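# Move yellow bench sponges into the tote by the door

## Task

Carry each yellow sponge lying on the bench into the tote next to the door so that every one ends entirely within the tote. At the finish the low shelf must still stand upright, the bench must stay roughly where it started, and the robot must not have fallen or be left leaning; any of these failures means the task is not done.

## Robot and tools

ROBOT. TidyBot++: a wheeled base 0.54 m long, 0.50 m wide, 0.38 m tall, with one seven-joint arm carrying a right hand (index, middle, ring finger and a thumb). The shoulder sits 0.12 m ahead of the base centre and 0.68 m off the floor. Segments: upper arm 0.42 m, forearm 0.31 m, wrist to hand point 0.30 m; straight fingers extend 0.12 m beyond that point. The arm begins folded, hand pointing down, poking up to 0.17 m past the base front. Two cameras: base_camera (fixed, low, looking forward) and wrist_camera (on a mast at the wrist, palm side; the open hand blocks much of its view). With arm joints 0, -1.2, 3.142, -2.03, 0, 0.075, 2.463 the wrist camera looks forward roughly level.

FRAMES. Base frame: origin on the floor below the base centre, x ahead, y to the left, z up, metres. hand_pose, hand_target and "target" all use it. Odometry frame: the base frame as it was when the scene began; base_odometry gives x, y and heading (rad, left positive, -3.142 to 3.142), counted from wheel rotation, so slip appears as travel. base_tilt is in degrees, positive when leaning forward or right.

move. One action per call. Arguments:
- base: object with any of translate_m (forward +), strafe_m (left +), each -2 to 2 m, and rotate_rad (counter-clockwise seen from above +), -6.3 to 6.3. These are relative offsets from where the base is, along its axes at the moment the command begins, not positions.
- joints: object of absolute targets by name. Arm: joint_1_rad (vertical turn, positive = clockwise from above, opposite to heading), joint_2_rad (shoulder, ±2.249), joint_3_rad, joint_4_rad (elbow, ±2.579), joint_5_rad, joint_6_rad (wrist, ±2.099), joint_7_rad (hand roll). Joints 1, 3, 5, 7 accept any angle and go the short way; turn further in steps below half a revolution. Hand: sixteen hinge keys hand_index_/hand_middle_/hand_ring_ with mcp, abd, pip, dip, and hand_thumb_cmc, hand_thumb_axl, hand_thumb_mcp, hand_thumb_ipl, each an absolute number from -1 to 1 scaled between the hinge stops (toward -1 curls fingers toward the palm; straight is about +0.75 mcp, 0 abd, +0.58 pip, +0.70 dip; thumb straight near cmc +0.71, axl +0.68, mcp +0.23, ipl +0.17). Settings: hand_current_limit -1 to 1 (maps to 0 to 550 mA, default +0.4) and hand_speed -0.96 to 1 (default -0.6). Omitted keys keep their current goal, so a grip holds; sending a hinge the value it currently reads releases pressure.
- target: absolute hand pose [x, y, z, qw, qx, qy, qz], metres in the base frame, as printed by hand_pose. When target is given, joints may hold only hand keys.
- speeds: caps for this action only: translate_m/strafe_m 0.05 to 0.5 m/s (give one value if both are used), rotate_rad 0.1 to 1.57 rad/s.
- min_time_s: 0.1 to 8, least duration of arm motions.
- cameras: list of base_camera, wrist_camera or all; [] for none.
- blocking: true (default) waits until everything rests; false returns in about half a second while motion continues. A later move overrides only the parts it names.
A call without an action just reports state and images. Unknown keys make a call invalid; out-of-range numbers get it refused, and a refusal or unexpected stop cancels later calls in that reply.

wait: seconds 0 to 10, optional cameras; returns early once running motions finish. stop: brakes all of your motions; braked parts read "stopped". zoom_image: camera name and region [x0, y0, x1, y1] in pixels of that camera's latest image, top-left origin, at most 504 by 504. finished_scene: scene = the current scene's number; irreversible, the goal must hold without the robot.

RESULTS. base_status, joint_status, hand_status: "done", "moving", "off_target" (rested away from target, maybe still pressing), "not_followed" (a safety check withheld the command, e.g. "joint command not followed" with a cause, or "pose unreachable"), "contact_stop", "time_out" (unreachable target wanders up to 10 s), "torque_fault", "limit_stop_at_motor_heat". A base "done" only means the wheels turned enough. joint_positions lists arm angles and hinge values; hand_goal_* lines list hinge goals; *_current_ma give motor currents (positive pushes toward -1); hand_state gives one word per hinge: moving, goal, blocked, overload. motor_effort is percent of maximum torque, peak in brackets. on_its_own reports uncommanded behaviour. "pictures" names the images in order. Motor temperatures come one per arm joint.

PRACTICE. After a target, correct position by adding (wanted - hand_pose) to your last x, y, z; to hold still, resend hand_target, not hand_pose, especially when loaded. The arm sags under a load and does not avoid obstacles. A hand pointing down reaches at most about 0.95 m high, only close to the base. Targets low and close ahead can swing the arm into the base.

AVOID. Tipping: never drive or turn while the raised arm is snagged on anything about 0.6 m up or higher, and avoid reaching far out or swinging a stretched arm sideways; retract the arm or back away to cure a lean. Hard contact: torque sensor limits of 104.5 N m (joints 1-4) and 51.3 N m (joints 5-7) trigger a 10 s arm halt; ARM HIT means the arm struck itself or the base. Finger motors above 495 mA for 5 s shut off for 10 s; a +1 current limit causes this. Motors heating to 75 °C make the arm sink. Do not drop sponges from height, shove the bench, bump the shelf over, or ram furniture or walls; a blocked base keeps pushing until it times out.

Each tool is called after "Call:" in YAML: its name, and indented under it one key for each argument.

## Session

Call:
move:

Scene clock: 0.00 s.
Motor temperatures (°C): [33 32 29 28 41 36 36]
base_odometry: x=+0.000 y=+0.000 heading=+0.000
base_tilt: forward=-0.2 right=+0.4
base_status: not commanded
joint_positions: joint_1_rad=-0.012 joint_2_rad=-0.328 joint_3_rad=+3.186 joint_4_rad=-2.556 joint_5_rad=+0.022 joint_6_rad=-0.852 joint_7_rad=+3.188 hand_index_mcp=+0.753 hand_index_abd=+0.000 hand_index_pip=+0.577 hand_index_dip=+0.696 hand_middle_mcp=+0.753 hand_middle_abd=+0.000 hand_middle_pip=+0.577 hand_middle_dip=+0.696 hand_ring_mcp=+0.753 hand_ring_abd=+0.000 hand_ring_pip=+0.577 hand_ring_dip=+0.696 hand_thumb_cmc=+0.715 hand_thumb_axl=+0.677 hand_thumb_mcp=+0.222 hand_thumb_ipl=+0.168 hand_current_limit=+0.400 hand_speed=-0.600
joint_status: not commanded
hand_state: goal,goal,goal,goal,goal,goal,goal,goal,goal,goal,goal,goal,goal,goal,goal,goal
index_mcp_current_ma: 0
index_abd_current_ma: 0
index_pip_current_ma: 0
index_dip_current_ma: 0
middle_mcp_current_ma: 0
middle_abd_current_ma: 0
middle_pip_current_ma: 0
middle_dip_current_ma: 0
ring_mcp_current_ma: 0
ring_abd_current_ma: 0
ring_pip_current_ma: 0
ring_dip_current_ma: 0
thumb_cmc_current_ma: 0
thumb_axl_current_ma: 0
thumb_mcp_current_ma: -8
thumb_ipl_current_ma: 0
hand_goal_index_mcp: 0.754
hand_goal_index_abd: 0.000
hand_goal_index_pip: 0.576
hand_goal_index_dip: 0.696
hand_goal_middle_mcp: 0.754
hand_goal_middle_abd: 0.000
hand_goal_middle_pip: 0.576
hand_goal_middle_dip: 0.696
hand_goal_ring_mcp: 0.754
hand_goal_ring_abd: 0.000
hand_goal_ring_pip: 0.576
hand_goal_ring_dip: 0.696
hand_goal_thumb_cmc: 0.714
hand_goal_thumb_axl: 0.678
hand_goal_thumb_mcp: 0.226
hand_goal_thumb_ipl: 0.168
motor_effort: joint_1_rad=+0 joint_2_rad=+0 joint_3_rad=+1 joint_4_rad=+10 joint_5_rad=+0 joint_6_rad=+0 joint_7_rad=-1
hand_pose: x=+0.3366 y=-0.0263 z=+0.5926 quat_wxyz=(-0.023, -0.696, -0.717, -0.020) (m; base frame)
hand_target: x=+0.3362 y=-0.0263 z=+0.5923 quat_wxyz=(-0.023, -0.696, -0.717, -0.019) (m; base frame)
hand_status: not commanded
pictures: base_camera, wrist_camera
camera_calibration:
wrist_camera: T_world_to_cam=[[0.674685, -0.73728, 0.0348977, -0.239573], [-0.531009, -0.452, 0.716746, -0.30454], [-0.512669, -0.502109, -0.69646, 0.700981], [0, 0, 0, 1]] pos_world=[0.359294, 0.037684, 0.714844]

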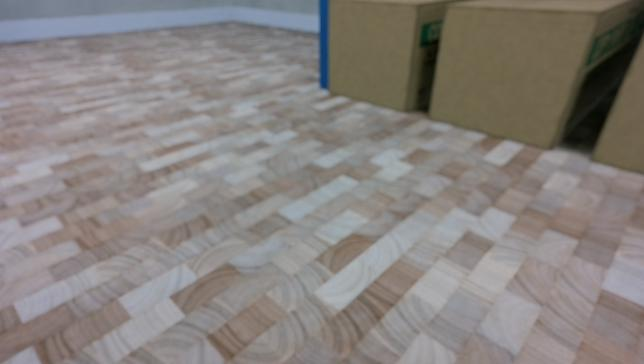

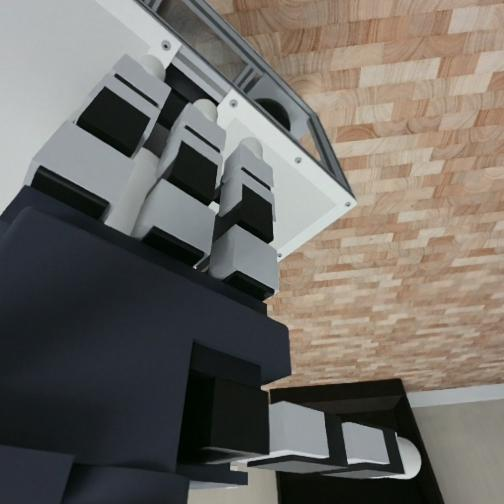

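Call:
move:
  joints: {"joint_1_rad": 0, "joint_2_rad": -1.2, "joint_3_rad": 3.142, "joint_4_rad": -2.03, "joint_5_rad": 0, "joint_6_rad": -0.2, "joint_7_rad": 2.463, "hand_index_mcp": 1, "hand_middle_mcp": 1, "hand_ring_mcp": 1, "hand_thumb_cmc": 1}
  cameras: ["all"]

Scene clock: 12.10 s.
move: done
base_odometry: x=+0.000 y=+0.000 heading=+0.000
base_tilt: forward=-0.2 right=+0.4
base_status: not commanded
joint_positions: joint_1_rad=-0.012 joint_2_rad=-1.187 joint_3_rad=+3.155 joint_4_rad=-2.052 joint_5_rad=+0.022 joint_6_rad=-0.280 joint_7_rad=+2.531 hand_index_mcp=+1.000 hand_index_abd=+0.000 hand_index_pip=+0.577 hand_index_dip=+0.696 hand_middle_mcp=+1.000 hand_middle_abd=+0.000 hand_middle_pip=+0.577 hand_middle_dip=+0.696 hand_ring_mcp=+1.000 hand_ring_abd=+0.000 hand_ring_pip=+0.577 hand_ring_dip=+0.696 hand_thumb_cmc=+1.000 hand_thumb_axl=+0.677 hand_thumb_mcp=+0.226 hand_thumb_ipl=+0.168 hand_current_limit=+0.400 hand_speed=-0.600
joint_status: all done
hand_state: goal,goal,goal,goal,goal,goal,goal,goal,goal,goal,goal,goal,goal,goal,goal,goal
index_mcp_current_ma: 0
index_abd_current_ma: 0
index_pip_current_ma: 1
index_dip_current_ma: 0
middle_mcp_current_ma: 0
middle_abd_current_ma: 0
middle_pip_current_ma: 1
middle_dip_current_ma: 0
ring_mcp_current_ma: 0
ring_abd_current_ma: 0
ring_pip_current_ma: 1
ring_dip_current_ma: 0
thumb_cmc_current_ma: 0
thumb_axl_current_ma: -1
thumb_mcp_current_ma: 0
thumb_ipl_current_ma: 0
hand_goal_index_mcp: 1.000
hand_goal_index_abd: 0.000
hand_goal_index_pip: 0.576
hand_goal_index_dip: 0.696
hand_goal_middle_mcp: 1.000
hand_goal_middle_abd: 0.000
hand_goal_middle_pip: 0.576
hand_goal_middle_dip: 0.696
hand_goal_ring_mcp: 1.000
hand_goal_ring_abd: 0.000
hand_goal_ring_pip: 0.576
hand_goal_ring_dip: 0.696
hand_goal_thumb_cmc: 1.000
hand_goal_thumb_axl: 0.678
hand_goal_thumb_mcp: 0.226
hand_goal_thumb_ipl: 0.168
motor_effort: joint_1_rad=+0(1) joint_2_rad=+16(18) joint_3_rad=+1(2) joint_4_rad=+15(18) joint_5_rad=+0(1) joint_6_rad=+8(8) joint_7_rad=+0(2)
hand_pose: x=+0.2186 y=-0.0725 z=+1.2200 quat_wxyz=(-0.392, -0.480, -0.250, -0.744) (m; base frame)
hand_target: x=+0.1905 y=-0.0699 z=+1.2461 quat_wxyz=(-0.375, -0.444, -0.212, -0.785) (m; base frame)
hand_status: not commanded
pictures: base_camera, wrist_camera
camera_calibration:
wrist_camera: T_world_to_cam=[[-0.0408953, -0.994125, 0.100215, -0.157773], [-0.405632, -0.0751432, -0.910943, 1.14794], [0.913121, -0.0779036, -0.400176, 0.411845], [0, 0, 0, 1]] pos_world=[0.0831224, -0.0385024, 1.22632]

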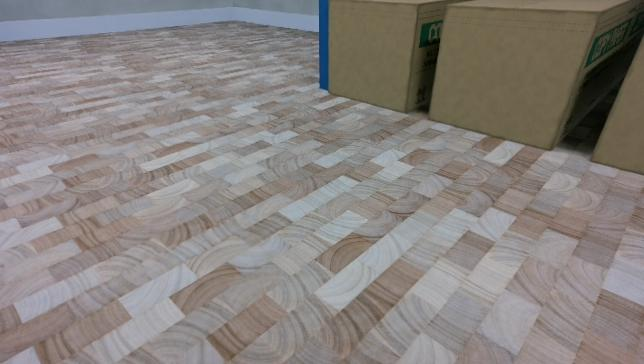

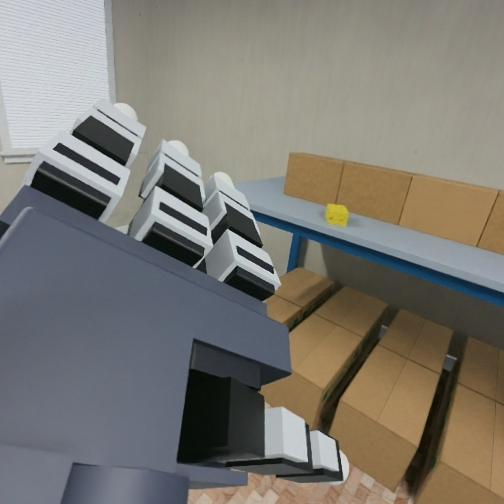

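Call:
move:
  base: {"rotate_rad": -0.6}
  cameras: ["all"]

Call:
move:
  base: {"rotate_rad": -0.8}
  cameras: ["all"]

Call:
move:
  base: {"rotate_rad": -0.9}
  cameras: ["all"]

Call:
move:
  base: {"rotate_rad": -0.9}
  cameras: ["all"]

Call:
move:
  base: {"rotate_rad": -0.9}
  cameras: ["all"]

Call:
move:
  base: {"rotate_rad": -0.9}
  cameras: ["all"]

Scene clock: 30.97 s.
move: done
base_odometry: x=+0.000 y=+0.000 heading=-0.599
base_tilt: forward=-0.3 right=+0.5
base_status: done
joint_positions: joint_1_rad=-0.010 joint_2_rad=-1.187 joint_3_rad=+3.153 joint_4_rad=-2.052 joint_5_rad=+0.022 joint_6_rad=-0.279 joint_7_rad=+2.530 hand_index_mcp=+1.000 hand_index_abd=+0.000 hand_index_pip=+0.577 hand_index_dip=+0.696 hand_middle_mcp=+1.000 hand_middle_abd=+0.000 hand_middle_pip=+0.577 hand_middle_dip=+0.696 hand_ring_mcp=+1.000 hand_ring_abd=+0.000 hand_ring_pip=+0.577 hand_ring_dip=+0.696 hand_thumb_cmc=+1.000 hand_thumb_axl=+0.677 hand_thumb_mcp=+0.226 hand_thumb_ipl=+0.168 hand_current_limit=+0.400 hand_speed=-0.600
joint_status: not commanded
hand_state: goal,goal,goal,goal,goal,goal,goal,goal,goal,goal,goal,goal,goal,goal,goal,goal
index_mcp_current_ma: 0
index_abd_current_ma: 0
index_pip_current_ma: 1
index_dip_current_ma: 0
middle_mcp_current_ma: 0
middle_abd_current_ma: 0
middle_pip_current_ma: 1
middle_dip_current_ma: 0
ring_mcp_current_ma: 0
ring_abd_current_ma: 0
ring_pip_current_ma: 1
ring_dip_current_ma: 0
thumb_cmc_current_ma: 0
thumb_axl_current_ma: -1
thumb_mcp_current_ma: 0
thumb_ipl_current_ma: 0
hand_goal_index_mcp: 1.000
hand_goal_index_abd: 0.000
hand_goal_index_pip: 0.576
hand_goal_index_dip: 0.696
hand_goal_middle_mcp: 1.000
hand_goal_middle_abd: 0.000
hand_goal_middle_pip: 0.576
hand_goal_middle_dip: 0.696
hand_goal_ring_mcp: 1.000
hand_goal_ring_abd: 0.000
hand_goal_ring_pip: 0.576
hand_goal_ring_dip: 0.696
hand_goal_thumb_cmc: 1.000
hand_goal_thumb_axl: 0.678
hand_goal_thumb_mcp: 0.226
hand_goal_thumb_ipl: 0.168
motor_effort: joint_1_rad=+0(1) joint_2_rad=+16(16) joint_3_rad=+1(2) joint_4_rad=+14(16) joint_5_rad=+0(1) joint_6_rad=+8(8) joint_7_rad=+0(2)
hand_pose: x=+0.2185 y=-0.0717 z=+1.2203 quat_wxyz=(-0.392, -0.480, -0.250, -0.744) (m; base frame)
hand_target: x=+0.1905 y=-0.0699 z=+1.2461 quat_wxyz=(-0.375, -0.444, -0.212, -0.785) (m; base frame)
hand_status: not commanded
pictures: base_camera, wrist_camera
camera_calibration:
wrist_camera: T_world_to_cam=[[-0.0412211, -0.994049, 0.100838, -0.157724], [-0.404993, -0.0756376, -0.911186, 1.14827], [0.91339, -0.0783986, -0.399464, 0.411127], [0, 0, 0, 1]] pos_world=[0.0830205, -0.0377008, 1.22642]

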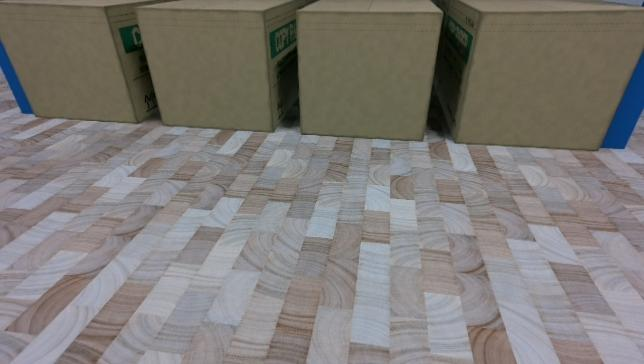

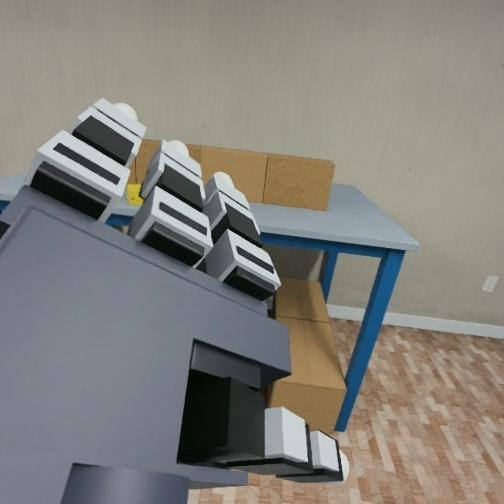

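Scene clock: 32.70 s.
move: done
base_odometry: x=+0.000 y=+0.000 heading=-1.398
base_tilt: forward=-0.2 right=+0.4
base_status: done
joint_positions: joint_1_rad=-0.010 joint_2_rad=-1.187 joint_3_rad=+3.152 joint_4_rad=-2.052 joint_5_rad=+0.022 joint_6_rad=-0.279 joint_7_rad=+2.530 hand_index_mcp=+1.000 hand_index_abd=+0.000 hand_index_pip=+0.577 hand_index_dip=+0.696 hand_middle_mcp=+1.000 hand_middle_abd=+0.000 hand_middle_pip=+0.577 hand_middle_dip=+0.696 hand_ring_mcp=+1.000 hand_ring_abd=+0.000 hand_ring_pip=+0.577 hand_ring_dip=+0.696 hand_thumb_cmc=+1.000 hand_thumb_axl=+0.677 hand_thumb_mcp=+0.226 hand_thumb_ipl=+0.168 hand_current_limit=+0.400 hand_speed=-0.600
joint_status: not commanded
hand_state: goal,goal,goal,goal,goal,goal,goal,goal,goal,goal,goal,goal,goal,goal,goal,goal
index_mcp_current_ma: 0
index_abd_current_ma: 0
index_pip_current_ma: 1
index_dip_current_ma: 0
middle_mcp_current_ma: 0
middle_abd_current_ma: 0
middle_pip_current_ma: 1
middle_dip_current_ma: 0
ring_mcp_current_ma: 0
ring_abd_current_ma: 0
ring_pip_current_ma: 1
ring_dip_current_ma: 0
thumb_cmc_current_ma: 0
thumb_axl_current_ma: -1
thumb_mcp_current_ma: 0
thumb_ipl_current_ma: 0
hand_goal_index_mcp: 1.000
hand_goal_index_abd: 0.000
hand_goal_index_pip: 0.576
hand_goal_index_dip: 0.696
hand_goal_middle_mcp: 1.000
hand_goal_middle_abd: 0.000
hand_goal_middle_pip: 0.576
hand_goal_middle_dip: 0.696
hand_goal_ring_mcp: 1.000
hand_goal_ring_abd: 0.000
hand_goal_ring_pip: 0.576
hand_goal_ring_dip: 0.696
hand_goal_thumb_cmc: 1.000
hand_goal_thumb_axl: 0.678
hand_goal_thumb_mcp: 0.226
hand_goal_thumb_ipl: 0.168
motor_effort: joint_1_rad=+0(1) joint_2_rad=+16(16) joint_3_rad=+0(2) joint_4_rad=+15(15) joint_5_rad=+0(1) joint_6_rad=+8(9) joint_7_rad=+0(1)
hand_pose: x=+0.2184 y=-0.0715 z=+1.2203 quat_wxyz=(-0.393, -0.480, -0.250, -0.744) (m; base frame)
hand_target: x=+0.1905 y=-0.0699 z=+1.2461 quat_wxyz=(-0.375, -0.444, -0.212, -0.785) (m; base frame)
hand_status: not commanded
pictures: base_camera, wrist_camera
camera_calibration:
wrist_camera: T_world_to_cam=[[-0.0416423, -0.994001, 0.101133, -0.157864], [-0.404949, -0.0757436, -0.911197, 1.14834], [0.913391, -0.0788981, -0.399365, 0.411135], [0, 0, 0, 1]] pos_world=[0.0829192, -0.0374993, 1.22653]

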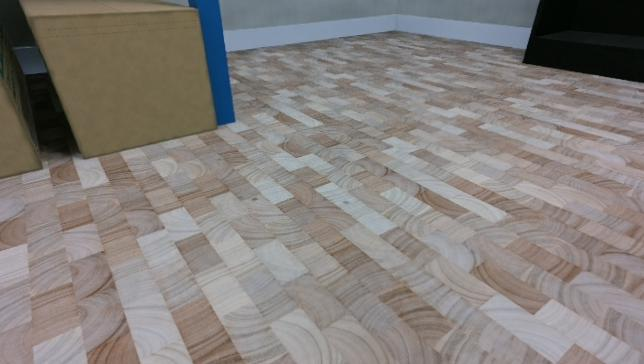

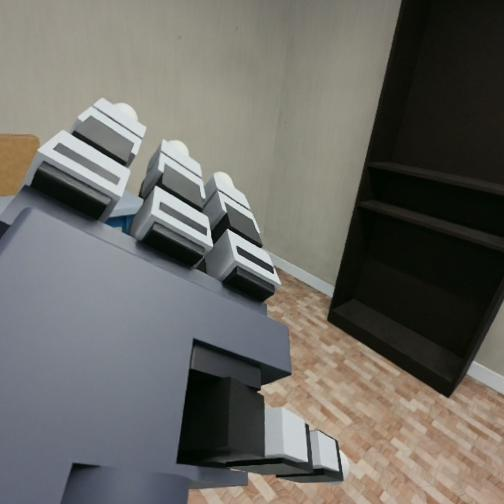

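Scene clock: 34.50 s.
move: done
base_odometry: x=+0.000 y=+0.000 heading=-2.297
base_tilt: forward=-0.1 right=+0.4
base_status: done
joint_positions: joint_1_rad=-0.009 joint_2_rad=-1.187 joint_3_rad=+3.152 joint_4_rad=-2.052 joint_5_rad=+0.022 joint_6_rad=-0.279 joint_7_rad=+2.530 hand_index_mcp=+1.000 hand_index_abd=+0.000 hand_index_pip=+0.577 hand_index_dip=+0.696 hand_middle_mcp=+1.000 hand_middle_abd=+0.000 hand_middle_pip=+0.577 hand_middle_dip=+0.696 hand_ring_mcp=+1.000 hand_ring_abd=+0.000 hand_ring_pip=+0.577 hand_ring_dip=+0.696 hand_thumb_cmc=+1.000 hand_thumb_axl=+0.677 hand_thumb_mcp=+0.226 hand_thumb_ipl=+0.168 hand_current_limit=+0.400 hand_speed=-0.600
joint_status: not commanded
hand_state: goal,goal,goal,goal,goal,goal,goal,goal,goal,goal,goal,goal,goal,goal,goal,goal
index_mcp_current_ma: 0
index_abd_current_ma: 0
index_pip_current_ma: 1
index_dip_current_ma: 0
middle_mcp_current_ma: 0
middle_abd_current_ma: 0
middle_pip_current_ma: 1
middle_dip_current_ma: 0
ring_mcp_current_ma: 0
ring_abd_current_ma: 0
ring_pip_current_ma: 1
ring_dip_current_ma: 0
thumb_cmc_current_ma: 0
thumb_axl_current_ma: -1
thumb_mcp_current_ma: 0
thumb_ipl_current_ma: 0
hand_goal_index_mcp: 1.000
hand_goal_index_abd: 0.000
hand_goal_index_pip: 0.576
hand_goal_index_dip: 0.696
hand_goal_middle_mcp: 1.000
hand_goal_middle_abd: 0.000
hand_goal_middle_pip: 0.576
hand_goal_middle_dip: 0.696
hand_goal_ring_mcp: 1.000
hand_goal_ring_abd: 0.000
hand_goal_ring_pip: 0.576
hand_goal_ring_dip: 0.696
hand_goal_thumb_cmc: 1.000
hand_goal_thumb_axl: 0.678
hand_goal_thumb_mcp: 0.226
hand_goal_thumb_ipl: 0.168
motor_effort: joint_1_rad=+0(1) joint_2_rad=+16(16) joint_3_rad=+0(2) joint_4_rad=+14(16) joint_5_rad=+0(1) joint_6_rad=+8(8) joint_7_rad=-1(1)
hand_pose: x=+0.2184 y=-0.0714 z=+1.2203 quat_wxyz=(-0.393, -0.480, -0.250, -0.744) (m; base frame)
hand_target: x=+0.1905 y=-0.0699 z=+1.2461 quat_wxyz=(-0.375, -0.444, -0.212, -0.785) (m; base frame)
hand_status: not commanded
pictures: base_camera, wrist_camera
camera_calibration:
wrist_camera: T_world_to_cam=[[-0.0418824, -0.993969, 0.101349, -0.157907], [-0.404891, -0.0758498, -0.911214, 1.14837], [0.913405, -0.0791989, -0.399272, 0.411026], [0, 0, 0, 1]] pos_world=[0.0829183, -0.0372984, 1.22653]

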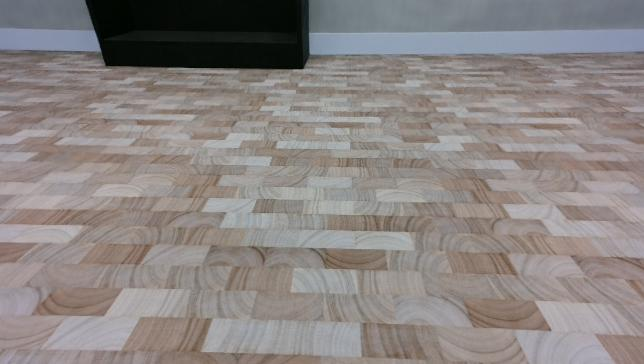

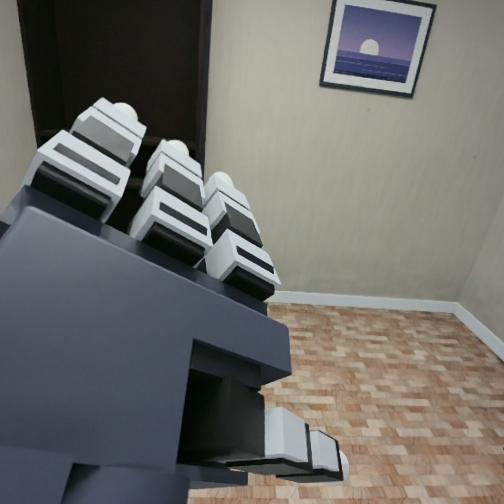

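Scene clock: 36.30 s.
move: done
base_odometry: x=+0.000 y=+0.000 heading=+3.087
base_tilt: forward=-0.1 right=+0.4
base_status: done
joint_positions: joint_1_rad=-0.009 joint_2_rad=-1.187 joint_3_rad=+3.152 joint_4_rad=-2.052 joint_5_rad=+0.022 joint_6_rad=-0.279 joint_7_rad=+2.530 hand_index_mcp=+1.000 hand_index_abd=+0.000 hand_index_pip=+0.577 hand_index_dip=+0.696 hand_middle_mcp=+1.000 hand_middle_abd=+0.000 hand_middle_pip=+0.577 hand_middle_dip=+0.696 hand_ring_mcp=+1.000 hand_ring_abd=+0.000 hand_ring_pip=+0.577 hand_ring_dip=+0.696 hand_thumb_cmc=+1.000 hand_thumb_axl=+0.677 hand_thumb_mcp=+0.226 hand_thumb_ipl=+0.168 hand_current_limit=+0.400 hand_speed=-0.600
joint_status: not commanded
hand_state: goal,goal,goal,goal,goal,goal,goal,goal,goal,goal,goal,goal,goal,goal,goal,goal
index_mcp_current_ma: 0
index_abd_current_ma: 0
index_pip_current_ma: 1
index_dip_current_ma: 0
middle_mcp_current_ma: 0
middle_abd_current_ma: 0
middle_pip_current_ma: 1
middle_dip_current_ma: 0
ring_mcp_current_ma: 0
ring_abd_current_ma: 0
ring_pip_current_ma: 1
ring_dip_current_ma: 0
thumb_cmc_current_ma: 0
thumb_axl_current_ma: -1
thumb_mcp_current_ma: 0
thumb_ipl_current_ma: 0
hand_goal_index_mcp: 1.000
hand_goal_index_abd: 0.000
hand_goal_index_pip: 0.576
hand_goal_index_dip: 0.696
hand_goal_middle_mcp: 1.000
hand_goal_middle_abd: 0.000
hand_goal_middle_pip: 0.576
hand_goal_middle_dip: 0.696
hand_goal_ring_mcp: 1.000
hand_goal_ring_abd: 0.000
hand_goal_ring_pip: 0.576
hand_goal_ring_dip: 0.696
hand_goal_thumb_cmc: 1.000
hand_goal_thumb_axl: 0.678
hand_goal_thumb_mcp: 0.226
hand_goal_thumb_ipl: 0.168
motor_effort: joint_1_rad=+0(1) joint_2_rad=+16(16) joint_3_rad=+1(2) joint_4_rad=+14(16) joint_5_rad=+0(1) joint_6_rad=+8(8) joint_7_rad=+0(1)
hand_pose: x=+0.2184 y=-0.0713 z=+1.2203 quat_wxyz=(-0.393, -0.480, -0.250, -0.744) (m; base frame)
hand_target: x=+0.1905 y=-0.0699 z=+1.2461 quat_wxyz=(-0.375, -0.444, -0.212, -0.785) (m; base frame)
hand_status: not commanded
pictures: base_camera, wrist_camera
camera_calibration:
wrist_camera: T_world_to_cam=[[-0.0421151, -0.993938, 0.101555, -0.15804], [-0.404916, -0.0759438, -0.911195, 1.14835], [0.913383, -0.0794964, -0.399263, 0.411014], [0, 0, 0, 1]] pos_world=[0.0829176, -0.0371976, 1.22653]

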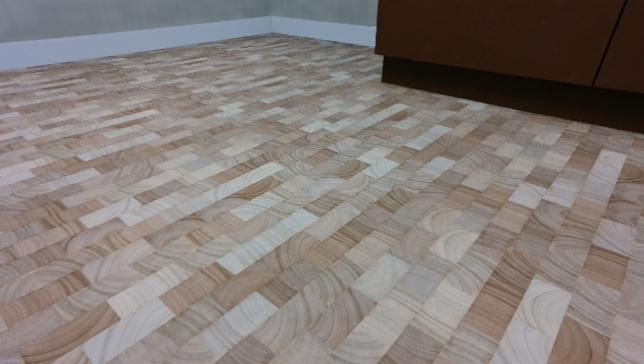

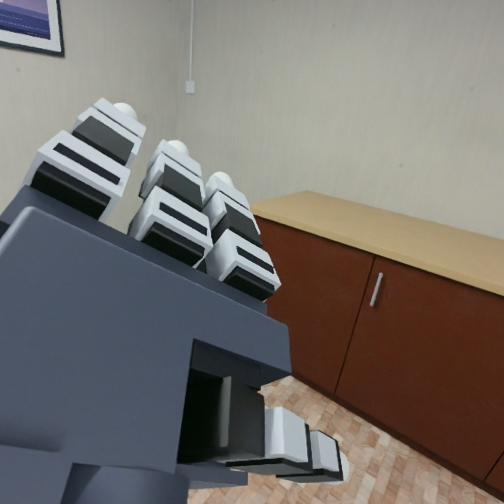

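Scene clock: 38.10 s.
move: done
base_odometry: x=+0.000 y=+0.000 heading=+2.188
base_tilt: forward=-0.2 right=+0.4
base_status: done
joint_positions: joint_1_rad=-0.009 joint_2_rad=-1.187 joint_3_rad=+3.152 joint_4_rad=-2.052 joint_5_rad=+0.022 joint_6_rad=-0.279 joint_7_rad=+2.530 hand_index_mcp=+1.000 hand_index_abd=+0.000 hand_index_pip=+0.577 hand_index_dip=+0.696 hand_middle_mcp=+1.000 hand_middle_abd=+0.000 hand_middle_pip=+0.577 hand_middle_dip=+0.696 hand_ring_mcp=+1.000 hand_ring_abd=+0.000 hand_ring_pip=+0.577 hand_ring_dip=+0.696 hand_thumb_cmc=+1.000 hand_thumb_axl=+0.677 hand_thumb_mcp=+0.226 hand_thumb_ipl=+0.168 hand_current_limit=+0.400 hand_speed=-0.600
joint_status: not commanded
hand_state: goal,goal,goal,goal,goal,goal,goal,goal,goal,goal,goal,goal,goal,goal,goal,goal
index_mcp_current_ma: 0
index_abd_current_ma: 0
index_pip_current_ma: 1
index_dip_current_ma: 0
middle_mcp_current_ma: 0
middle_abd_current_ma: 0
middle_pip_current_ma: 1
middle_dip_current_ma: 0
ring_mcp_current_ma: 0
ring_abd_current_ma: 0
ring_pip_current_ma: 1
ring_dip_current_ma: 0
thumb_cmc_current_ma: 0
thumb_axl_current_ma: -1
thumb_mcp_current_ma: 0
thumb_ipl_current_ma: 0
hand_goal_index_mcp: 1.000
hand_goal_index_abd: 0.000
hand_goal_index_pip: 0.576
hand_goal_index_dip: 0.696
hand_goal_middle_mcp: 1.000
hand_goal_middle_abd: 0.000
hand_goal_middle_pip: 0.576
hand_goal_middle_dip: 0.696
hand_goal_ring_mcp: 1.000
hand_goal_ring_abd: 0.000
hand_goal_ring_pip: 0.576
hand_goal_ring_dip: 0.696
hand_goal_thumb_cmc: 1.000
hand_goal_thumb_axl: 0.678
hand_goal_thumb_mcp: 0.226
hand_goal_thumb_ipl: 0.168
motor_effort: joint_1_rad=+0(2) joint_2_rad=+16(16) joint_3_rad=+1(2) joint_4_rad=+14(15) joint_5_rad=+0(1) joint_6_rad=+8(8) joint_7_rad=+0(2)
hand_pose: x=+0.2184 y=-0.0712 z=+1.2203 quat_wxyz=(-0.393, -0.480, -0.250, -0.744) (m; base frame)
hand_target: x=+0.1905 y=-0.0699 z=+1.2461 quat_wxyz=(-0.375, -0.444, -0.212, -0.785) (m; base frame)
hand_status: not commanded
pictures: base_camera, wrist_camera
camera_calibration:
wrist_camera: T_world_to_cam=[[-0.0422554, -0.993915, 0.101726, -0.158137], [-0.404935, -0.0760423, -0.911178, 1.14834], [0.913369, -0.0796945, -0.399257, 0.411009], [0, 0, 0, 1]] pos_world=[0.0829172, -0.037097, 1.22653]

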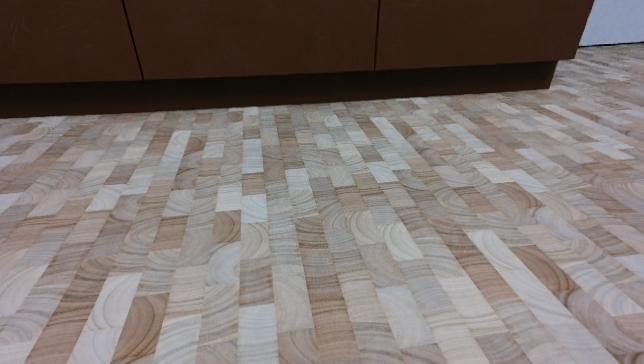

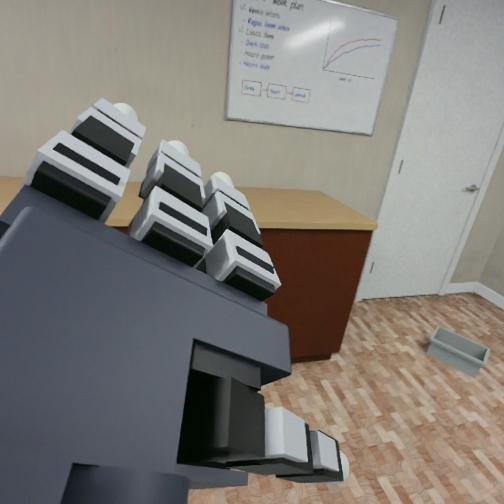

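Scene clock: 39.90 s.
move: done
base_odometry: x=+0.000 y=+0.000 heading=+1.289
base_tilt: forward=-0.2 right=+0.4
base_status: done
joint_positions: joint_1_rad=-0.009 joint_2_rad=-1.187 joint_3_rad=+3.152 joint_4_rad=-2.052 joint_5_rad=+0.022 joint_6_rad=-0.279 joint_7_rad=+2.530 hand_index_mcp=+1.000 hand_index_abd=+0.000 hand_index_pip=+0.577 hand_index_dip=+0.696 hand_middle_mcp=+1.000 hand_middle_abd=+0.000 hand_middle_pip=+0.577 hand_middle_dip=+0.696 hand_ring_mcp=+1.000 hand_ring_abd=+0.000 hand_ring_pip=+0.577 hand_ring_dip=+0.696 hand_thumb_cmc=+1.000 hand_thumb_axl=+0.677 hand_thumb_mcp=+0.226 hand_thumb_ipl=+0.168 hand_current_limit=+0.400 hand_speed=-0.600
joint_status: not commanded
hand_state: goal,goal,goal,goal,goal,goal,goal,goal,goal,goal,goal,goal,goal,goal,goal,goal
index_mcp_current_ma: 0
index_abd_current_ma: 0
index_pip_current_ma: 1
index_dip_current_ma: 0
middle_mcp_current_ma: 0
middle_abd_current_ma: 0
middle_pip_current_ma: 1
middle_dip_current_ma: 0
ring_mcp_current_ma: 0
ring_abd_current_ma: 0
ring_pip_current_ma: 1
ring_dip_current_ma: 0
thumb_cmc_current_ma: 0
thumb_axl_current_ma: -1
thumb_mcp_current_ma: 0
thumb_ipl_current_ma: 0
hand_goal_index_mcp: 1.000
hand_goal_index_abd: 0.000
hand_goal_index_pip: 0.576
hand_goal_index_dip: 0.696
hand_goal_middle_mcp: 1.000
hand_goal_middle_abd: 0.000
hand_goal_middle_pip: 0.576
hand_goal_middle_dip: 0.696
hand_goal_ring_mcp: 1.000
hand_goal_ring_abd: 0.000
hand_goal_ring_pip: 0.576
hand_goal_ring_dip: 0.696
hand_goal_thumb_cmc: 1.000
hand_goal_thumb_axl: 0.678
hand_goal_thumb_mcp: 0.226
hand_goal_thumb_ipl: 0.168
motor_effort: joint_1_rad=-1(1) joint_2_rad=+16(16) joint_3_rad=+1(2) joint_4_rad=+14(15) joint_5_rad=+0(1) joint_6_rad=+8(8) joint_7_rad=-1(2)
hand_pose: x=+0.2183 y=-0.0712 z=+1.2204 quat_wxyz=(-0.393, -0.480, -0.250, -0.744) (m; base frame)
hand_target: x=+0.1905 y=-0.0699 z=+1.2461 quat_wxyz=(-0.375, -0.444, -0.212, -0.785) (m; base frame)
hand_status: not commanded
pictures: base_camera, wrist_camera
camera_calibration:
wrist_camera: T_world_to_cam=[[-0.0424458, -0.993898, 0.101811, -0.158125], [-0.404865, -0.0760499, -0.911208, 1.14838], [0.913391, -0.0798965, -0.399167, 0.410898], [0, 0, 0, 1]] pos_world=[0.0829165, -0.0369964, 1.22653]

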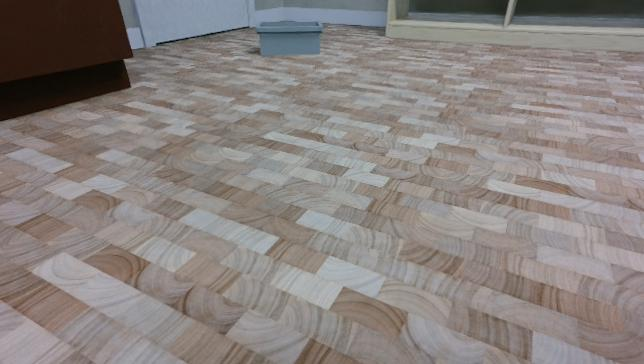

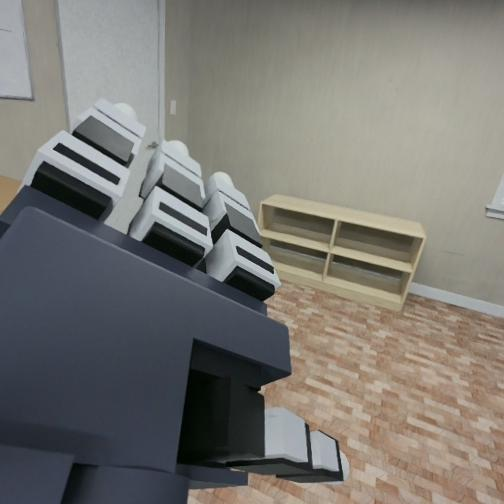

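Call:
move:
  base: {"rotate_rad": -2.038}

Call:
move:
  base: {"translate_m": 0.263, "strafe_m": 0.723}

Call:
move:
  joints: {"joint_2_rad": -0.2, "joint_4_rad": -0.6, "joint_6_rad": -1.0, "joint_7_rad": 2.463}
  cameras: ["all"]

Scene clock: 117.13 s.
move: done
base_odometry: x=+0.000 y=+0.000 heading=-0.748
base_tilt: forward=-0.2 right=+0.4
base_status: done
joint_positions: joint_1_rad=-0.009 joint_2_rad=-1.187 joint_3_rad=+3.152 joint_4_rad=-2.052 joint_5_rad=+0.022 joint_6_rad=-0.279 joint_7_rad=+2.530 hand_index_mcp=+1.000 hand_index_abd=+0.000 hand_index_pip=+0.577 hand_index_dip=+0.696 hand_middle_mcp=+1.000 hand_middle_abd=+0.000 hand_middle_pip=+0.577 hand_middle_dip=+0.696 hand_ring_mcp=+1.000 hand_ring_abd=+0.000 hand_ring_pip=+0.577 hand_ring_dip=+0.696 hand_thumb_cmc=+1.000 hand_thumb_axl=+0.677 hand_thumb_mcp=+0.226 hand_thumb_ipl=+0.168 hand_current_limit=+0.400 hand_speed=-0.600
joint_status: not commanded
hand_state: goal,goal,goal,goal,goal,goal,goal,goal,goal,goal,goal,goal,goal,goal,goal,goal
index_mcp_current_ma: 0
index_abd_current_ma: 0
index_pip_current_ma: 1
index_dip_current_ma: 0
middle_mcp_current_ma: 0
middle_abd_current_ma: 0
middle_pip_current_ma: 1
middle_dip_current_ma: 0
ring_mcp_current_ma: 0
ring_abd_current_ma: 0
ring_pip_current_ma: 1
ring_dip_current_ma: 0
thumb_cmc_current_ma: 0
thumb_axl_current_ma: -1
thumb_mcp_current_ma: 0
thumb_ipl_current_ma: 0
hand_goal_index_mcp: 1.000
hand_goal_index_abd: 0.000
hand_goal_index_pip: 0.576
hand_goal_index_dip: 0.696
hand_goal_middle_mcp: 1.000
hand_goal_middle_abd: 0.000
hand_goal_middle_pip: 0.576
hand_goal_middle_dip: 0.696
hand_goal_ring_mcp: 1.000
hand_goal_ring_abd: 0.000
hand_goal_ring_pip: 0.576
hand_goal_ring_dip: 0.696
hand_goal_thumb_cmc: 1.000
hand_goal_thumb_axl: 0.678
hand_goal_thumb_mcp: 0.226
hand_goal_thumb_ipl: 0.168
motor_effort: joint_1_rad=+0(1) joint_2_rad=+16(16) joint_3_rad=+1(2) joint_4_rad=+15(16) joint_5_rad=+0(1) joint_6_rad=+7(8) joint_7_rad=+0(2)
hand_pose: x=+0.2183 y=-0.0711 z=+1.2204 quat_wxyz=(-0.393, -0.480, -0.250, -0.744) (m; base frame)
hand_target: x=+0.1905 y=-0.0699 z=+1.2461 quat_wxyz=(-0.375, -0.444, -0.212, -0.785) (m; base frame)
hand_status: not commanded
pictures: none

Scene clock: 119.90 s.
move: done
base_odometry: x=+0.685 y=+0.351 heading=-0.749
base_tilt: forward=-0.2 right=+0.3
base_status: done
joint_positions: joint_1_rad=-0.007 joint_2_rad=-1.187 joint_3_rad=+3.146 joint_4_rad=-2.052 joint_5_rad=+0.022 joint_6_rad=-0.277 joint_7_rad=+2.530 hand_index_mcp=+1.000 hand_index_abd=+0.000 hand_index_pip=+0.577 hand_index_dip=+0.696 hand_middle_mcp=+1.000 hand_middle_abd=+0.000 hand_middle_pip=+0.577 hand_middle_dip=+0.696 hand_ring_mcp=+1.000 hand_ring_abd=+0.000 hand_ring_pip=+0.577 hand_ring_dip=+0.696 hand_thumb_cmc=+1.000 hand_thumb_axl=+0.677 hand_thumb_mcp=+0.226 hand_thumb_ipl=+0.168 hand_current_limit=+0.400 hand_speed=-0.600
joint_status: not commanded
hand_state: goal,goal,goal,goal,goal,goal,goal,goal,goal,goal,goal,goal,goal,goal,goal,goal
index_mcp_current_ma: 0
index_abd_current_ma: 0
index_pip_current_ma: 1
index_dip_current_ma: 0
middle_mcp_current_ma: 0
middle_abd_current_ma: 0
middle_pip_current_ma: 1
middle_dip_current_ma: 0
ring_mcp_current_ma: 0
ring_abd_current_ma: 0
ring_pip_current_ma: 1
ring_dip_current_ma: 0
thumb_cmc_current_ma: 0
thumb_axl_current_ma: -1
thumb_mcp_current_ma: 0
thumb_ipl_current_ma: 0
hand_goal_index_mcp: 1.000
hand_goal_index_abd: 0.000
hand_goal_index_pip: 0.576
hand_goal_index_dip: 0.696
hand_goal_middle_mcp: 1.000
hand_goal_middle_abd: 0.000
hand_goal_middle_pip: 0.576
hand_goal_middle_dip: 0.696
hand_goal_ring_mcp: 1.000
hand_goal_ring_abd: 0.000
hand_goal_ring_pip: 0.576
hand_goal_ring_dip: 0.696
hand_goal_thumb_cmc: 1.000
hand_goal_thumb_axl: 0.678
hand_goal_thumb_mcp: 0.226
hand_goal_thumb_ipl: 0.168
motor_effort: joint_1_rad=+0(2) joint_2_rad=+15(17) joint_3_rad=+1(2) joint_4_rad=+15(16) joint_5_rad=+0(1) joint_6_rad=+8(8) joint_7_rad=-1(1)
hand_pose: x=+0.2181 y=-0.0682 z=+1.2211 quat_wxyz=(-0.394, -0.478, -0.252, -0.743) (m; base frame)
hand_target: x=+0.1905 y=-0.0699 z=+1.2461 quat_wxyz=(-0.375, -0.444, -0.212, -0.785) (m; base frame)
hand_status: not commanded
pictures: none

Scene clock: 122.60 s.
move: done
base_odometry: x=+0.685 y=+0.351 heading=-0.749
base_tilt: forward=-0.1 right=+0.3
base_status: not commanded
joint_positions: joint_1_rad=-0.007 joint_2_rad=-0.209 joint_3_rad=+3.146 joint_4_rad=-0.626 joint_5_rad=+0.022 joint_6_rad=-0.912 joint_7_rad=+2.530 hand_index_mcp=+1.000 hand_index_abd=+0.000 hand_index_pip=+0.577 hand_index_dip=+0.696 hand_middle_mcp=+1.000 hand_middle_abd=+0.000 hand_middle_pip=+0.577 hand_middle_dip=+0.696 hand_ring_mcp=+1.000 hand_ring_abd=+0.000 hand_ring_pip=+0.577 hand_ring_dip=+0.696 hand_thumb_cmc=+1.000 hand_thumb_axl=+0.677 hand_thumb_mcp=+0.226 hand_thumb_ipl=+0.168 hand_current_limit=+0.400 hand_speed=-0.600
joint_status: all done
hand_state: goal,goal,goal,goal,goal,goal,goal,goal,goal,goal,goal,goal,goal,goal,goal,goal
index_mcp_current_ma: 0
index_abd_current_ma: 0
index_pip_current_ma: 1
index_dip_current_ma: 0
middle_mcp_current_ma: 0
middle_abd_current_ma: 0
middle_pip_current_ma: 1
middle_dip_current_ma: 0
ring_mcp_current_ma: 0
ring_abd_current_ma: 0
ring_pip_current_ma: 1
ring_dip_current_ma: 0
thumb_cmc_current_ma: 0
thumb_axl_current_ma: -1
thumb_mcp_current_ma: 0
thumb_ipl_current_ma: 0
hand_goal_index_mcp: 1.000
hand_goal_index_abd: 0.000
hand_goal_index_pip: 0.576
hand_goal_index_dip: 0.696
hand_goal_middle_mcp: 1.000
hand_goal_middle_abd: 0.000
hand_goal_middle_pip: 0.576
hand_goal_middle_dip: 0.696
hand_goal_ring_mcp: 1.000
hand_goal_ring_abd: 0.000
hand_goal_ring_pip: 0.576
hand_goal_ring_dip: 0.696
hand_goal_thumb_cmc: 1.000
hand_goal_thumb_axl: 0.678
hand_goal_thumb_mcp: 0.226
hand_goal_thumb_ipl: 0.168
motor_effort: joint_1_rad=+0(1) joint_2_rad=-3(17) joint_3_rad=+0(1) joint_4_rad=+11(16) joint_5_rad=+0(1) joint_6_rad=+8(9) joint_7_rad=-1(2)
hand_pose: x=+0.4371 y=-0.0701 z=+1.5085 quat_wxyz=(-0.371, -0.548, -0.283, -0.694) (m; base frame)
hand_target: x=+0.4460 y=-0.0699 z=+1.4861 quat_wxyz=(-0.330, -0.581, -0.278, -0.690) (m; base frame)
hand_status: not commanded
pictures: base_camera, wrist_camera
camera_calibration:
wrist_camera: T_world_to_cam=[[-0.0317336, -0.993742, 0.107095, -0.189746], [-0.566601, -0.0703828, -0.820981, 1.43453], [0.823381, -0.0867326, -0.560822, 0.60892], [0, 0, 0, 1]] pos_world=[0.305413, -0.0347796, 1.53954]

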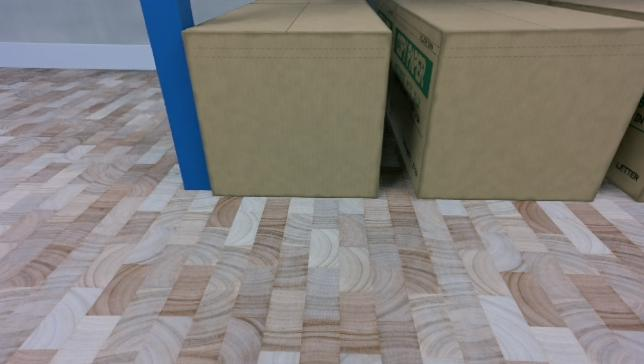

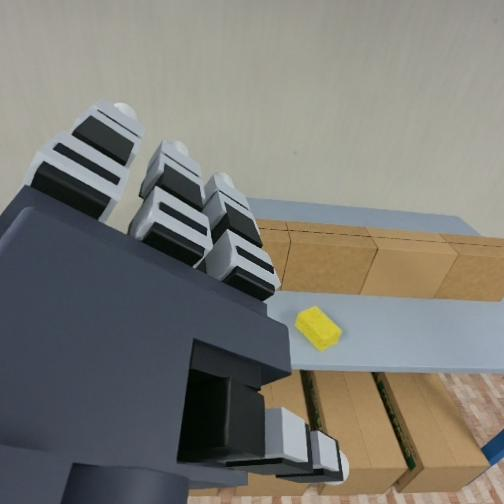

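Call:
zoom_image:
  camera: "wrist_camera"
  region: [250, 190, 504, 390]

Scaled by 1.984 from the camera's 504x504 image, which has a finer 720x720 frame.

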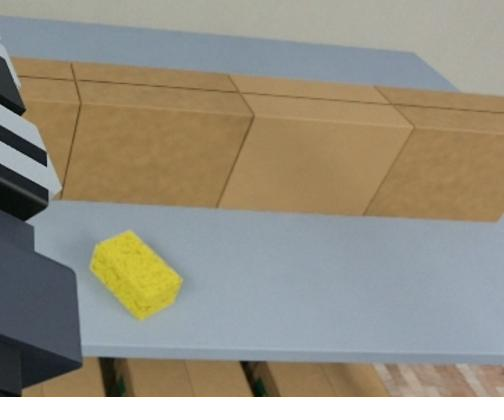

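Call:
move:
  base: {"strafe_m": 0.45}
  speeds: {"strafe_m": 0.35}

Call:
move:
  base: {"translate_m": 0.42}
  speeds: {"translate_m": 0.3}
  cameras: ["all"]

Scene clock: 203.93 s.
move: done
base_odometry: x=+0.991 y=+0.681 heading=-0.749
base_tilt: forward=-0.3 right=+0.5
base_status: done
joint_positions: joint_1_rad=-0.007 joint_2_rad=-0.209 joint_3_rad=+3.144 joint_4_rad=-0.625 joint_5_rad=+0.022 joint_6_rad=-0.914 joint_7_rad=+2.530 hand_index_mcp=+1.000 hand_index_abd=+0.000 hand_index_pip=+0.577 hand_index_dip=+0.696 hand_middle_mcp=+1.000 hand_middle_abd=+0.000 hand_middle_pip=+0.577 hand_middle_dip=+0.696 hand_ring_mcp=+1.000 hand_ring_abd=+0.000 hand_ring_pip=+0.577 hand_ring_dip=+0.696 hand_thumb_cmc=+1.000 hand_thumb_axl=+0.677 hand_thumb_mcp=+0.226 hand_thumb_ipl=+0.168 hand_current_limit=+0.400 hand_speed=-0.600
joint_status: not commanded
hand_state: goal,goal,goal,goal,goal,goal,goal,goal,goal,goal,goal,goal,goal,goal,goal,goal
index_mcp_current_ma: 0
index_abd_current_ma: 0
index_pip_current_ma: 1
index_dip_current_ma: 0
middle_mcp_current_ma: 0
middle_abd_current_ma: 0
middle_pip_current_ma: 1
middle_dip_current_ma: 0
ring_mcp_current_ma: 0
ring_abd_current_ma: 0
ring_pip_current_ma: 1
ring_dip_current_ma: 0
thumb_cmc_current_ma: 0
thumb_axl_current_ma: -1
thumb_mcp_current_ma: 0
thumb_ipl_current_ma: 0
hand_goal_index_mcp: 1.000
hand_goal_index_abd: 0.000
hand_goal_index_pip: 0.576
hand_goal_index_dip: 0.696
hand_goal_middle_mcp: 1.000
hand_goal_middle_abd: 0.000
hand_goal_middle_pip: 0.576
hand_goal_middle_dip: 0.696
hand_goal_ring_mcp: 1.000
hand_goal_ring_abd: 0.000
hand_goal_ring_pip: 0.576
hand_goal_ring_dip: 0.696
hand_goal_thumb_cmc: 1.000
hand_goal_thumb_axl: 0.678
hand_goal_thumb_mcp: 0.226
hand_goal_thumb_ipl: 0.168
motor_effort: joint_1_rad=-1(1) joint_2_rad=-2(3) joint_3_rad=+1(2) joint_4_rad=+10(11) joint_5_rad=-1(1) joint_6_rad=+9(9) joint_7_rad=-1(1)
hand_pose: x=+0.4373 y=-0.0691 z=+1.5081 quat_wxyz=(-0.370, -0.548, -0.284, -0.694) (m; base frame)
hand_target: x=+0.4460 y=-0.0699 z=+1.4861 quat_wxyz=(-0.330, -0.581, -0.278, -0.690) (m; base frame)
hand_status: not commanded
pictures: none

Scene clock: 206.33 s.
move: done
base_odometry: x=+1.299 y=+0.395 heading=-0.749
base_tilt: forward=-0.1 right=+0.4
base_status: done
joint_positions: joint_1_rad=-0.007 joint_2_rad=-0.199 joint_3_rad=+3.144 joint_4_rad=-0.616 joint_5_rad=+0.022 joint_6_rad=-0.917 joint_7_rad=+2.530 hand_index_mcp=+1.000 hand_index_abd=+0.000 hand_index_pip=+0.577 hand_index_dip=+0.696 hand_middle_mcp=+1.000 hand_middle_abd=+0.000 hand_middle_pip=+0.577 hand_middle_dip=+0.696 hand_ring_mcp=+1.000 hand_ring_abd=+0.000 hand_ring_pip=+0.577 hand_ring_dip=+0.696 hand_thumb_cmc=+1.000 hand_thumb_axl=+0.677 hand_thumb_mcp=+0.226 hand_thumb_ipl=+0.168 hand_current_limit=+0.400 hand_speed=-0.600
joint_status: not commanded
hand_state: goal,goal,goal,goal,goal,goal,goal,goal,goal,goal,goal,goal,goal,goal,goal,goal
index_mcp_current_ma: 0
index_abd_current_ma: 0
index_pip_current_ma: 1
index_dip_current_ma: 0
middle_mcp_current_ma: 0
middle_abd_current_ma: 0
middle_pip_current_ma: 1
middle_dip_current_ma: 0
ring_mcp_current_ma: 0
ring_abd_current_ma: 0
ring_pip_current_ma: 1
ring_dip_current_ma: 0
thumb_cmc_current_ma: 0
thumb_axl_current_ma: -1
thumb_mcp_current_ma: 0
thumb_ipl_current_ma: 0
hand_goal_index_mcp: 1.000
hand_goal_index_abd: 0.000
hand_goal_index_pip: 0.576
hand_goal_index_dip: 0.696
hand_goal_middle_mcp: 1.000
hand_goal_middle_abd: 0.000
hand_goal_middle_pip: 0.576
hand_goal_middle_dip: 0.696
hand_goal_ring_mcp: 1.000
hand_goal_ring_abd: 0.000
hand_goal_ring_pip: 0.576
hand_goal_ring_dip: 0.696
hand_goal_thumb_cmc: 1.000
hand_goal_thumb_axl: 0.678
hand_goal_thumb_mcp: 0.226
hand_goal_thumb_ipl: 0.168
motor_effort: joint_1_rad=+0(1) joint_2_rad=-2(8) joint_3_rad=+0(1) joint_4_rad=+10(12) joint_5_rad=+0(1) joint_6_rad=+8(9) joint_7_rad=-1(1)
hand_pose: x=+0.4423 y=-0.0691 z=+1.5077 quat_wxyz=(-0.370, -0.550, -0.284, -0.693) (m; base frame)
hand_target: x=+0.4460 y=-0.0699 z=+1.4861 quat_wxyz=(-0.330, -0.581, -0.278, -0.690) (m; base frame)
hand_status: not commanded
pictures: base_camera, wrist_camera
camera_calibration:
wrist_camera: T_world_to_cam=[[-0.0291471, -0.99378, 0.107482, -0.190289], [-0.57119, -0.0716837, -0.817682, 1.43391], [0.8203, -0.0852258, -0.565547, 0.612893], [0, 0, 0, 1]] pos_world=[0.31073, -0.0340833, 1.53955]

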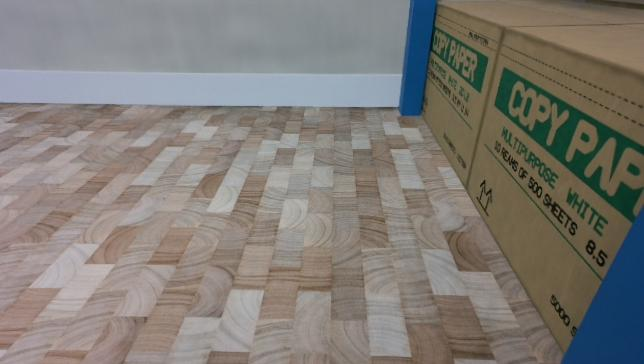

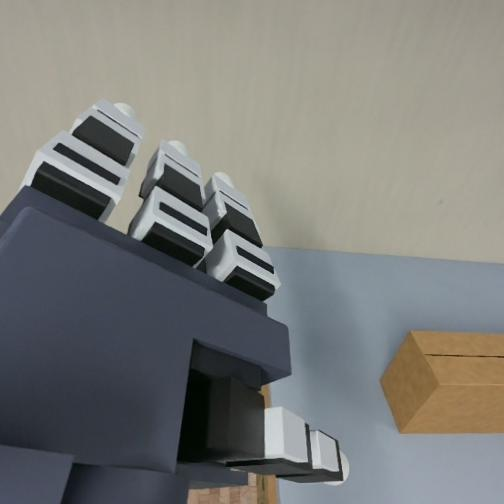

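Call:
move:
  base: {"strafe_m": -0.5}
  speeds: {"strafe_m": 0.35}

Call:
move:
  joints: {"joint_2_rad": 0.4, "joint_4_rad": -0.25, "joint_6_rad": -0.95}
  min_time_s: 3
  cameras: ["wrist_camera"]

Scene clock: 216.03 s.
move: done
base_odometry: x=+0.959 y=+0.028 heading=-0.748
base_tilt: forward=-0.2 right=+0.4
base_status: done
joint_positions: joint_1_rad=-0.007 joint_2_rad=-0.199 joint_3_rad=+3.143 joint_4_rad=-0.616 joint_5_rad=+0.022 joint_6_rad=-0.917 joint_7_rad=+2.530 hand_index_mcp=+1.000 hand_index_abd=+0.000 hand_index_pip=+0.577 hand_index_dip=+0.696 hand_middle_mcp=+1.000 hand_middle_abd=+0.000 hand_middle_pip=+0.577 hand_middle_dip=+0.696 hand_ring_mcp=+1.000 hand_ring_abd=+0.000 hand_ring_pip=+0.577 hand_ring_dip=+0.696 hand_thumb_cmc=+1.000 hand_thumb_axl=+0.677 hand_thumb_mcp=+0.226 hand_thumb_ipl=+0.168 hand_current_limit=+0.400 hand_speed=-0.600
joint_status: not commanded
hand_state: goal,goal,goal,goal,goal,goal,goal,goal,goal,goal,goal,goal,goal,goal,goal,goal
index_mcp_current_ma: 0
index_abd_current_ma: 0
index_pip_current_ma: 1
index_dip_current_ma: 0
middle_mcp_current_ma: 0
middle_abd_current_ma: 0
middle_pip_current_ma: 1
middle_dip_current_ma: 0
ring_mcp_current_ma: 0
ring_abd_current_ma: 0
ring_pip_current_ma: 1
ring_dip_current_ma: 0
thumb_cmc_current_ma: 0
thumb_axl_current_ma: -1
thumb_mcp_current_ma: 0
thumb_ipl_current_ma: 0
hand_goal_index_mcp: 1.000
hand_goal_index_abd: 0.000
hand_goal_index_pip: 0.576
hand_goal_index_dip: 0.696
hand_goal_middle_mcp: 1.000
hand_goal_middle_abd: 0.000
hand_goal_middle_pip: 0.576
hand_goal_middle_dip: 0.696
hand_goal_ring_mcp: 1.000
hand_goal_ring_abd: 0.000
hand_goal_ring_pip: 0.576
hand_goal_ring_dip: 0.696
hand_goal_thumb_cmc: 1.000
hand_goal_thumb_axl: 0.678
hand_goal_thumb_mcp: 0.226
hand_goal_thumb_ipl: 0.168
motor_effort: joint_1_rad=+0(1) joint_2_rad=-3(5) joint_3_rad=+0(2) joint_4_rad=+9(11) joint_5_rad=+0(1) joint_6_rad=+8(9) joint_7_rad=-1(2)
hand_pose: x=+0.4420 y=-0.0690 z=+1.5078 quat_wxyz=(-0.370, -0.549, -0.284, -0.693) (m; base frame)
hand_target: x=+0.4460 y=-0.0699 z=+1.4861 quat_wxyz=(-0.330, -0.581, -0.278, -0.690) (m; base frame)
hand_status: not commanded
pictures: none

Scene clock: 219.63 s.
move: done
base_odometry: x=+0.959 y=+0.028 heading=-0.748
base_tilt: forward=-0.2 right=+0.4
base_status: not commanded
joint_positions: joint_1_rad=-0.007 joint_2_rad=+0.383 joint_3_rad=+3.143 joint_4_rad=-0.275 joint_5_rad=+0.022 joint_6_rad=-0.917 joint_7_rad=+2.530 hand_index_mcp=+1.000 hand_index_abd=+0.000 hand_index_pip=+0.577 hand_index_dip=+0.696 hand_middle_mcp=+1.000 hand_middle_abd=+0.000 hand_middle_pip=+0.577 hand_middle_dip=+0.696 hand_ring_mcp=+1.000 hand_ring_abd=+0.000 hand_ring_pip=+0.577 hand_ring_dip=+0.696 hand_thumb_cmc=+1.000 hand_thumb_axl=+0.677 hand_thumb_mcp=+0.226 hand_thumb_ipl=+0.168 hand_current_limit=+0.400 hand_speed=-0.600
joint_status: all done
hand_state: goal,goal,goal,goal,goal,goal,goal,goal,goal,goal,goal,goal,goal,goal,goal,goal
index_mcp_current_ma: 0
index_abd_current_ma: 0
index_pip_current_ma: 1
index_dip_current_ma: 0
middle_mcp_current_ma: 0
middle_abd_current_ma: 0
middle_pip_current_ma: 1
middle_dip_current_ma: 0
ring_mcp_current_ma: 0
ring_abd_current_ma: 0
ring_pip_current_ma: 1
ring_dip_current_ma: 0
thumb_cmc_current_ma: 0
thumb_axl_current_ma: -1
thumb_mcp_current_ma: 0
thumb_ipl_current_ma: 0
hand_goal_index_mcp: 1.000
hand_goal_index_abd: 0.000
hand_goal_index_pip: 0.576
hand_goal_index_dip: 0.696
hand_goal_middle_mcp: 1.000
hand_goal_middle_abd: 0.000
hand_goal_middle_pip: 0.576
hand_goal_middle_dip: 0.696
hand_goal_ring_mcp: 1.000
hand_goal_ring_abd: 0.000
hand_goal_ring_pip: 0.576
hand_goal_ring_dip: 0.696
hand_goal_thumb_cmc: 1.000
hand_goal_thumb_axl: 0.678
hand_goal_thumb_mcp: 0.226
hand_goal_thumb_ipl: 0.168
motor_effort: joint_1_rad=+0(1) joint_2_rad=-25(27) joint_3_rad=+0(1) joint_4_rad=+13(14) joint_5_rad=+0(1) joint_6_rad=+9(9) joint_7_rad=-2(2)
hand_pose: x=+0.7693 y=-0.0663 z=+1.3771 quat_wxyz=(-0.333, -0.628, -0.328, -0.622) (m; base frame)
hand_target: x=+0.7759 y=-0.0698 z=+1.3627 quat_wxyz=(-0.301, -0.647, -0.309, -0.628) (m; base frame)
hand_status: not commanded
pictures: wrist_camera
camera_calibration:
wrist_camera: T_world_to_cam=[[-0.00209957, -0.993522, 0.113619, -0.193134], [-0.749279, -0.0736815, -0.658142, 1.43122], [0.662251, -0.0865141, -0.744271, 0.638616], [0, 0, 0, 1]] pos_world=[0.649055, -0.0311788, 1.43919]

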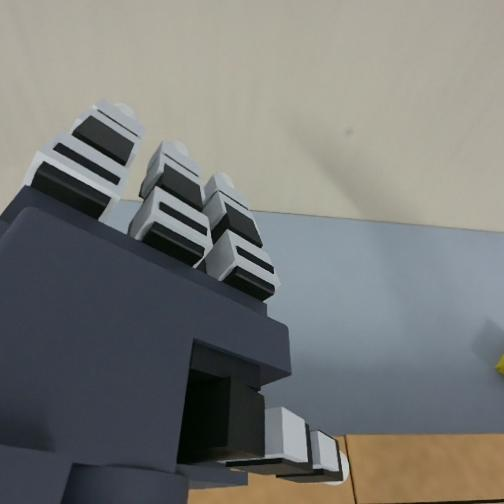

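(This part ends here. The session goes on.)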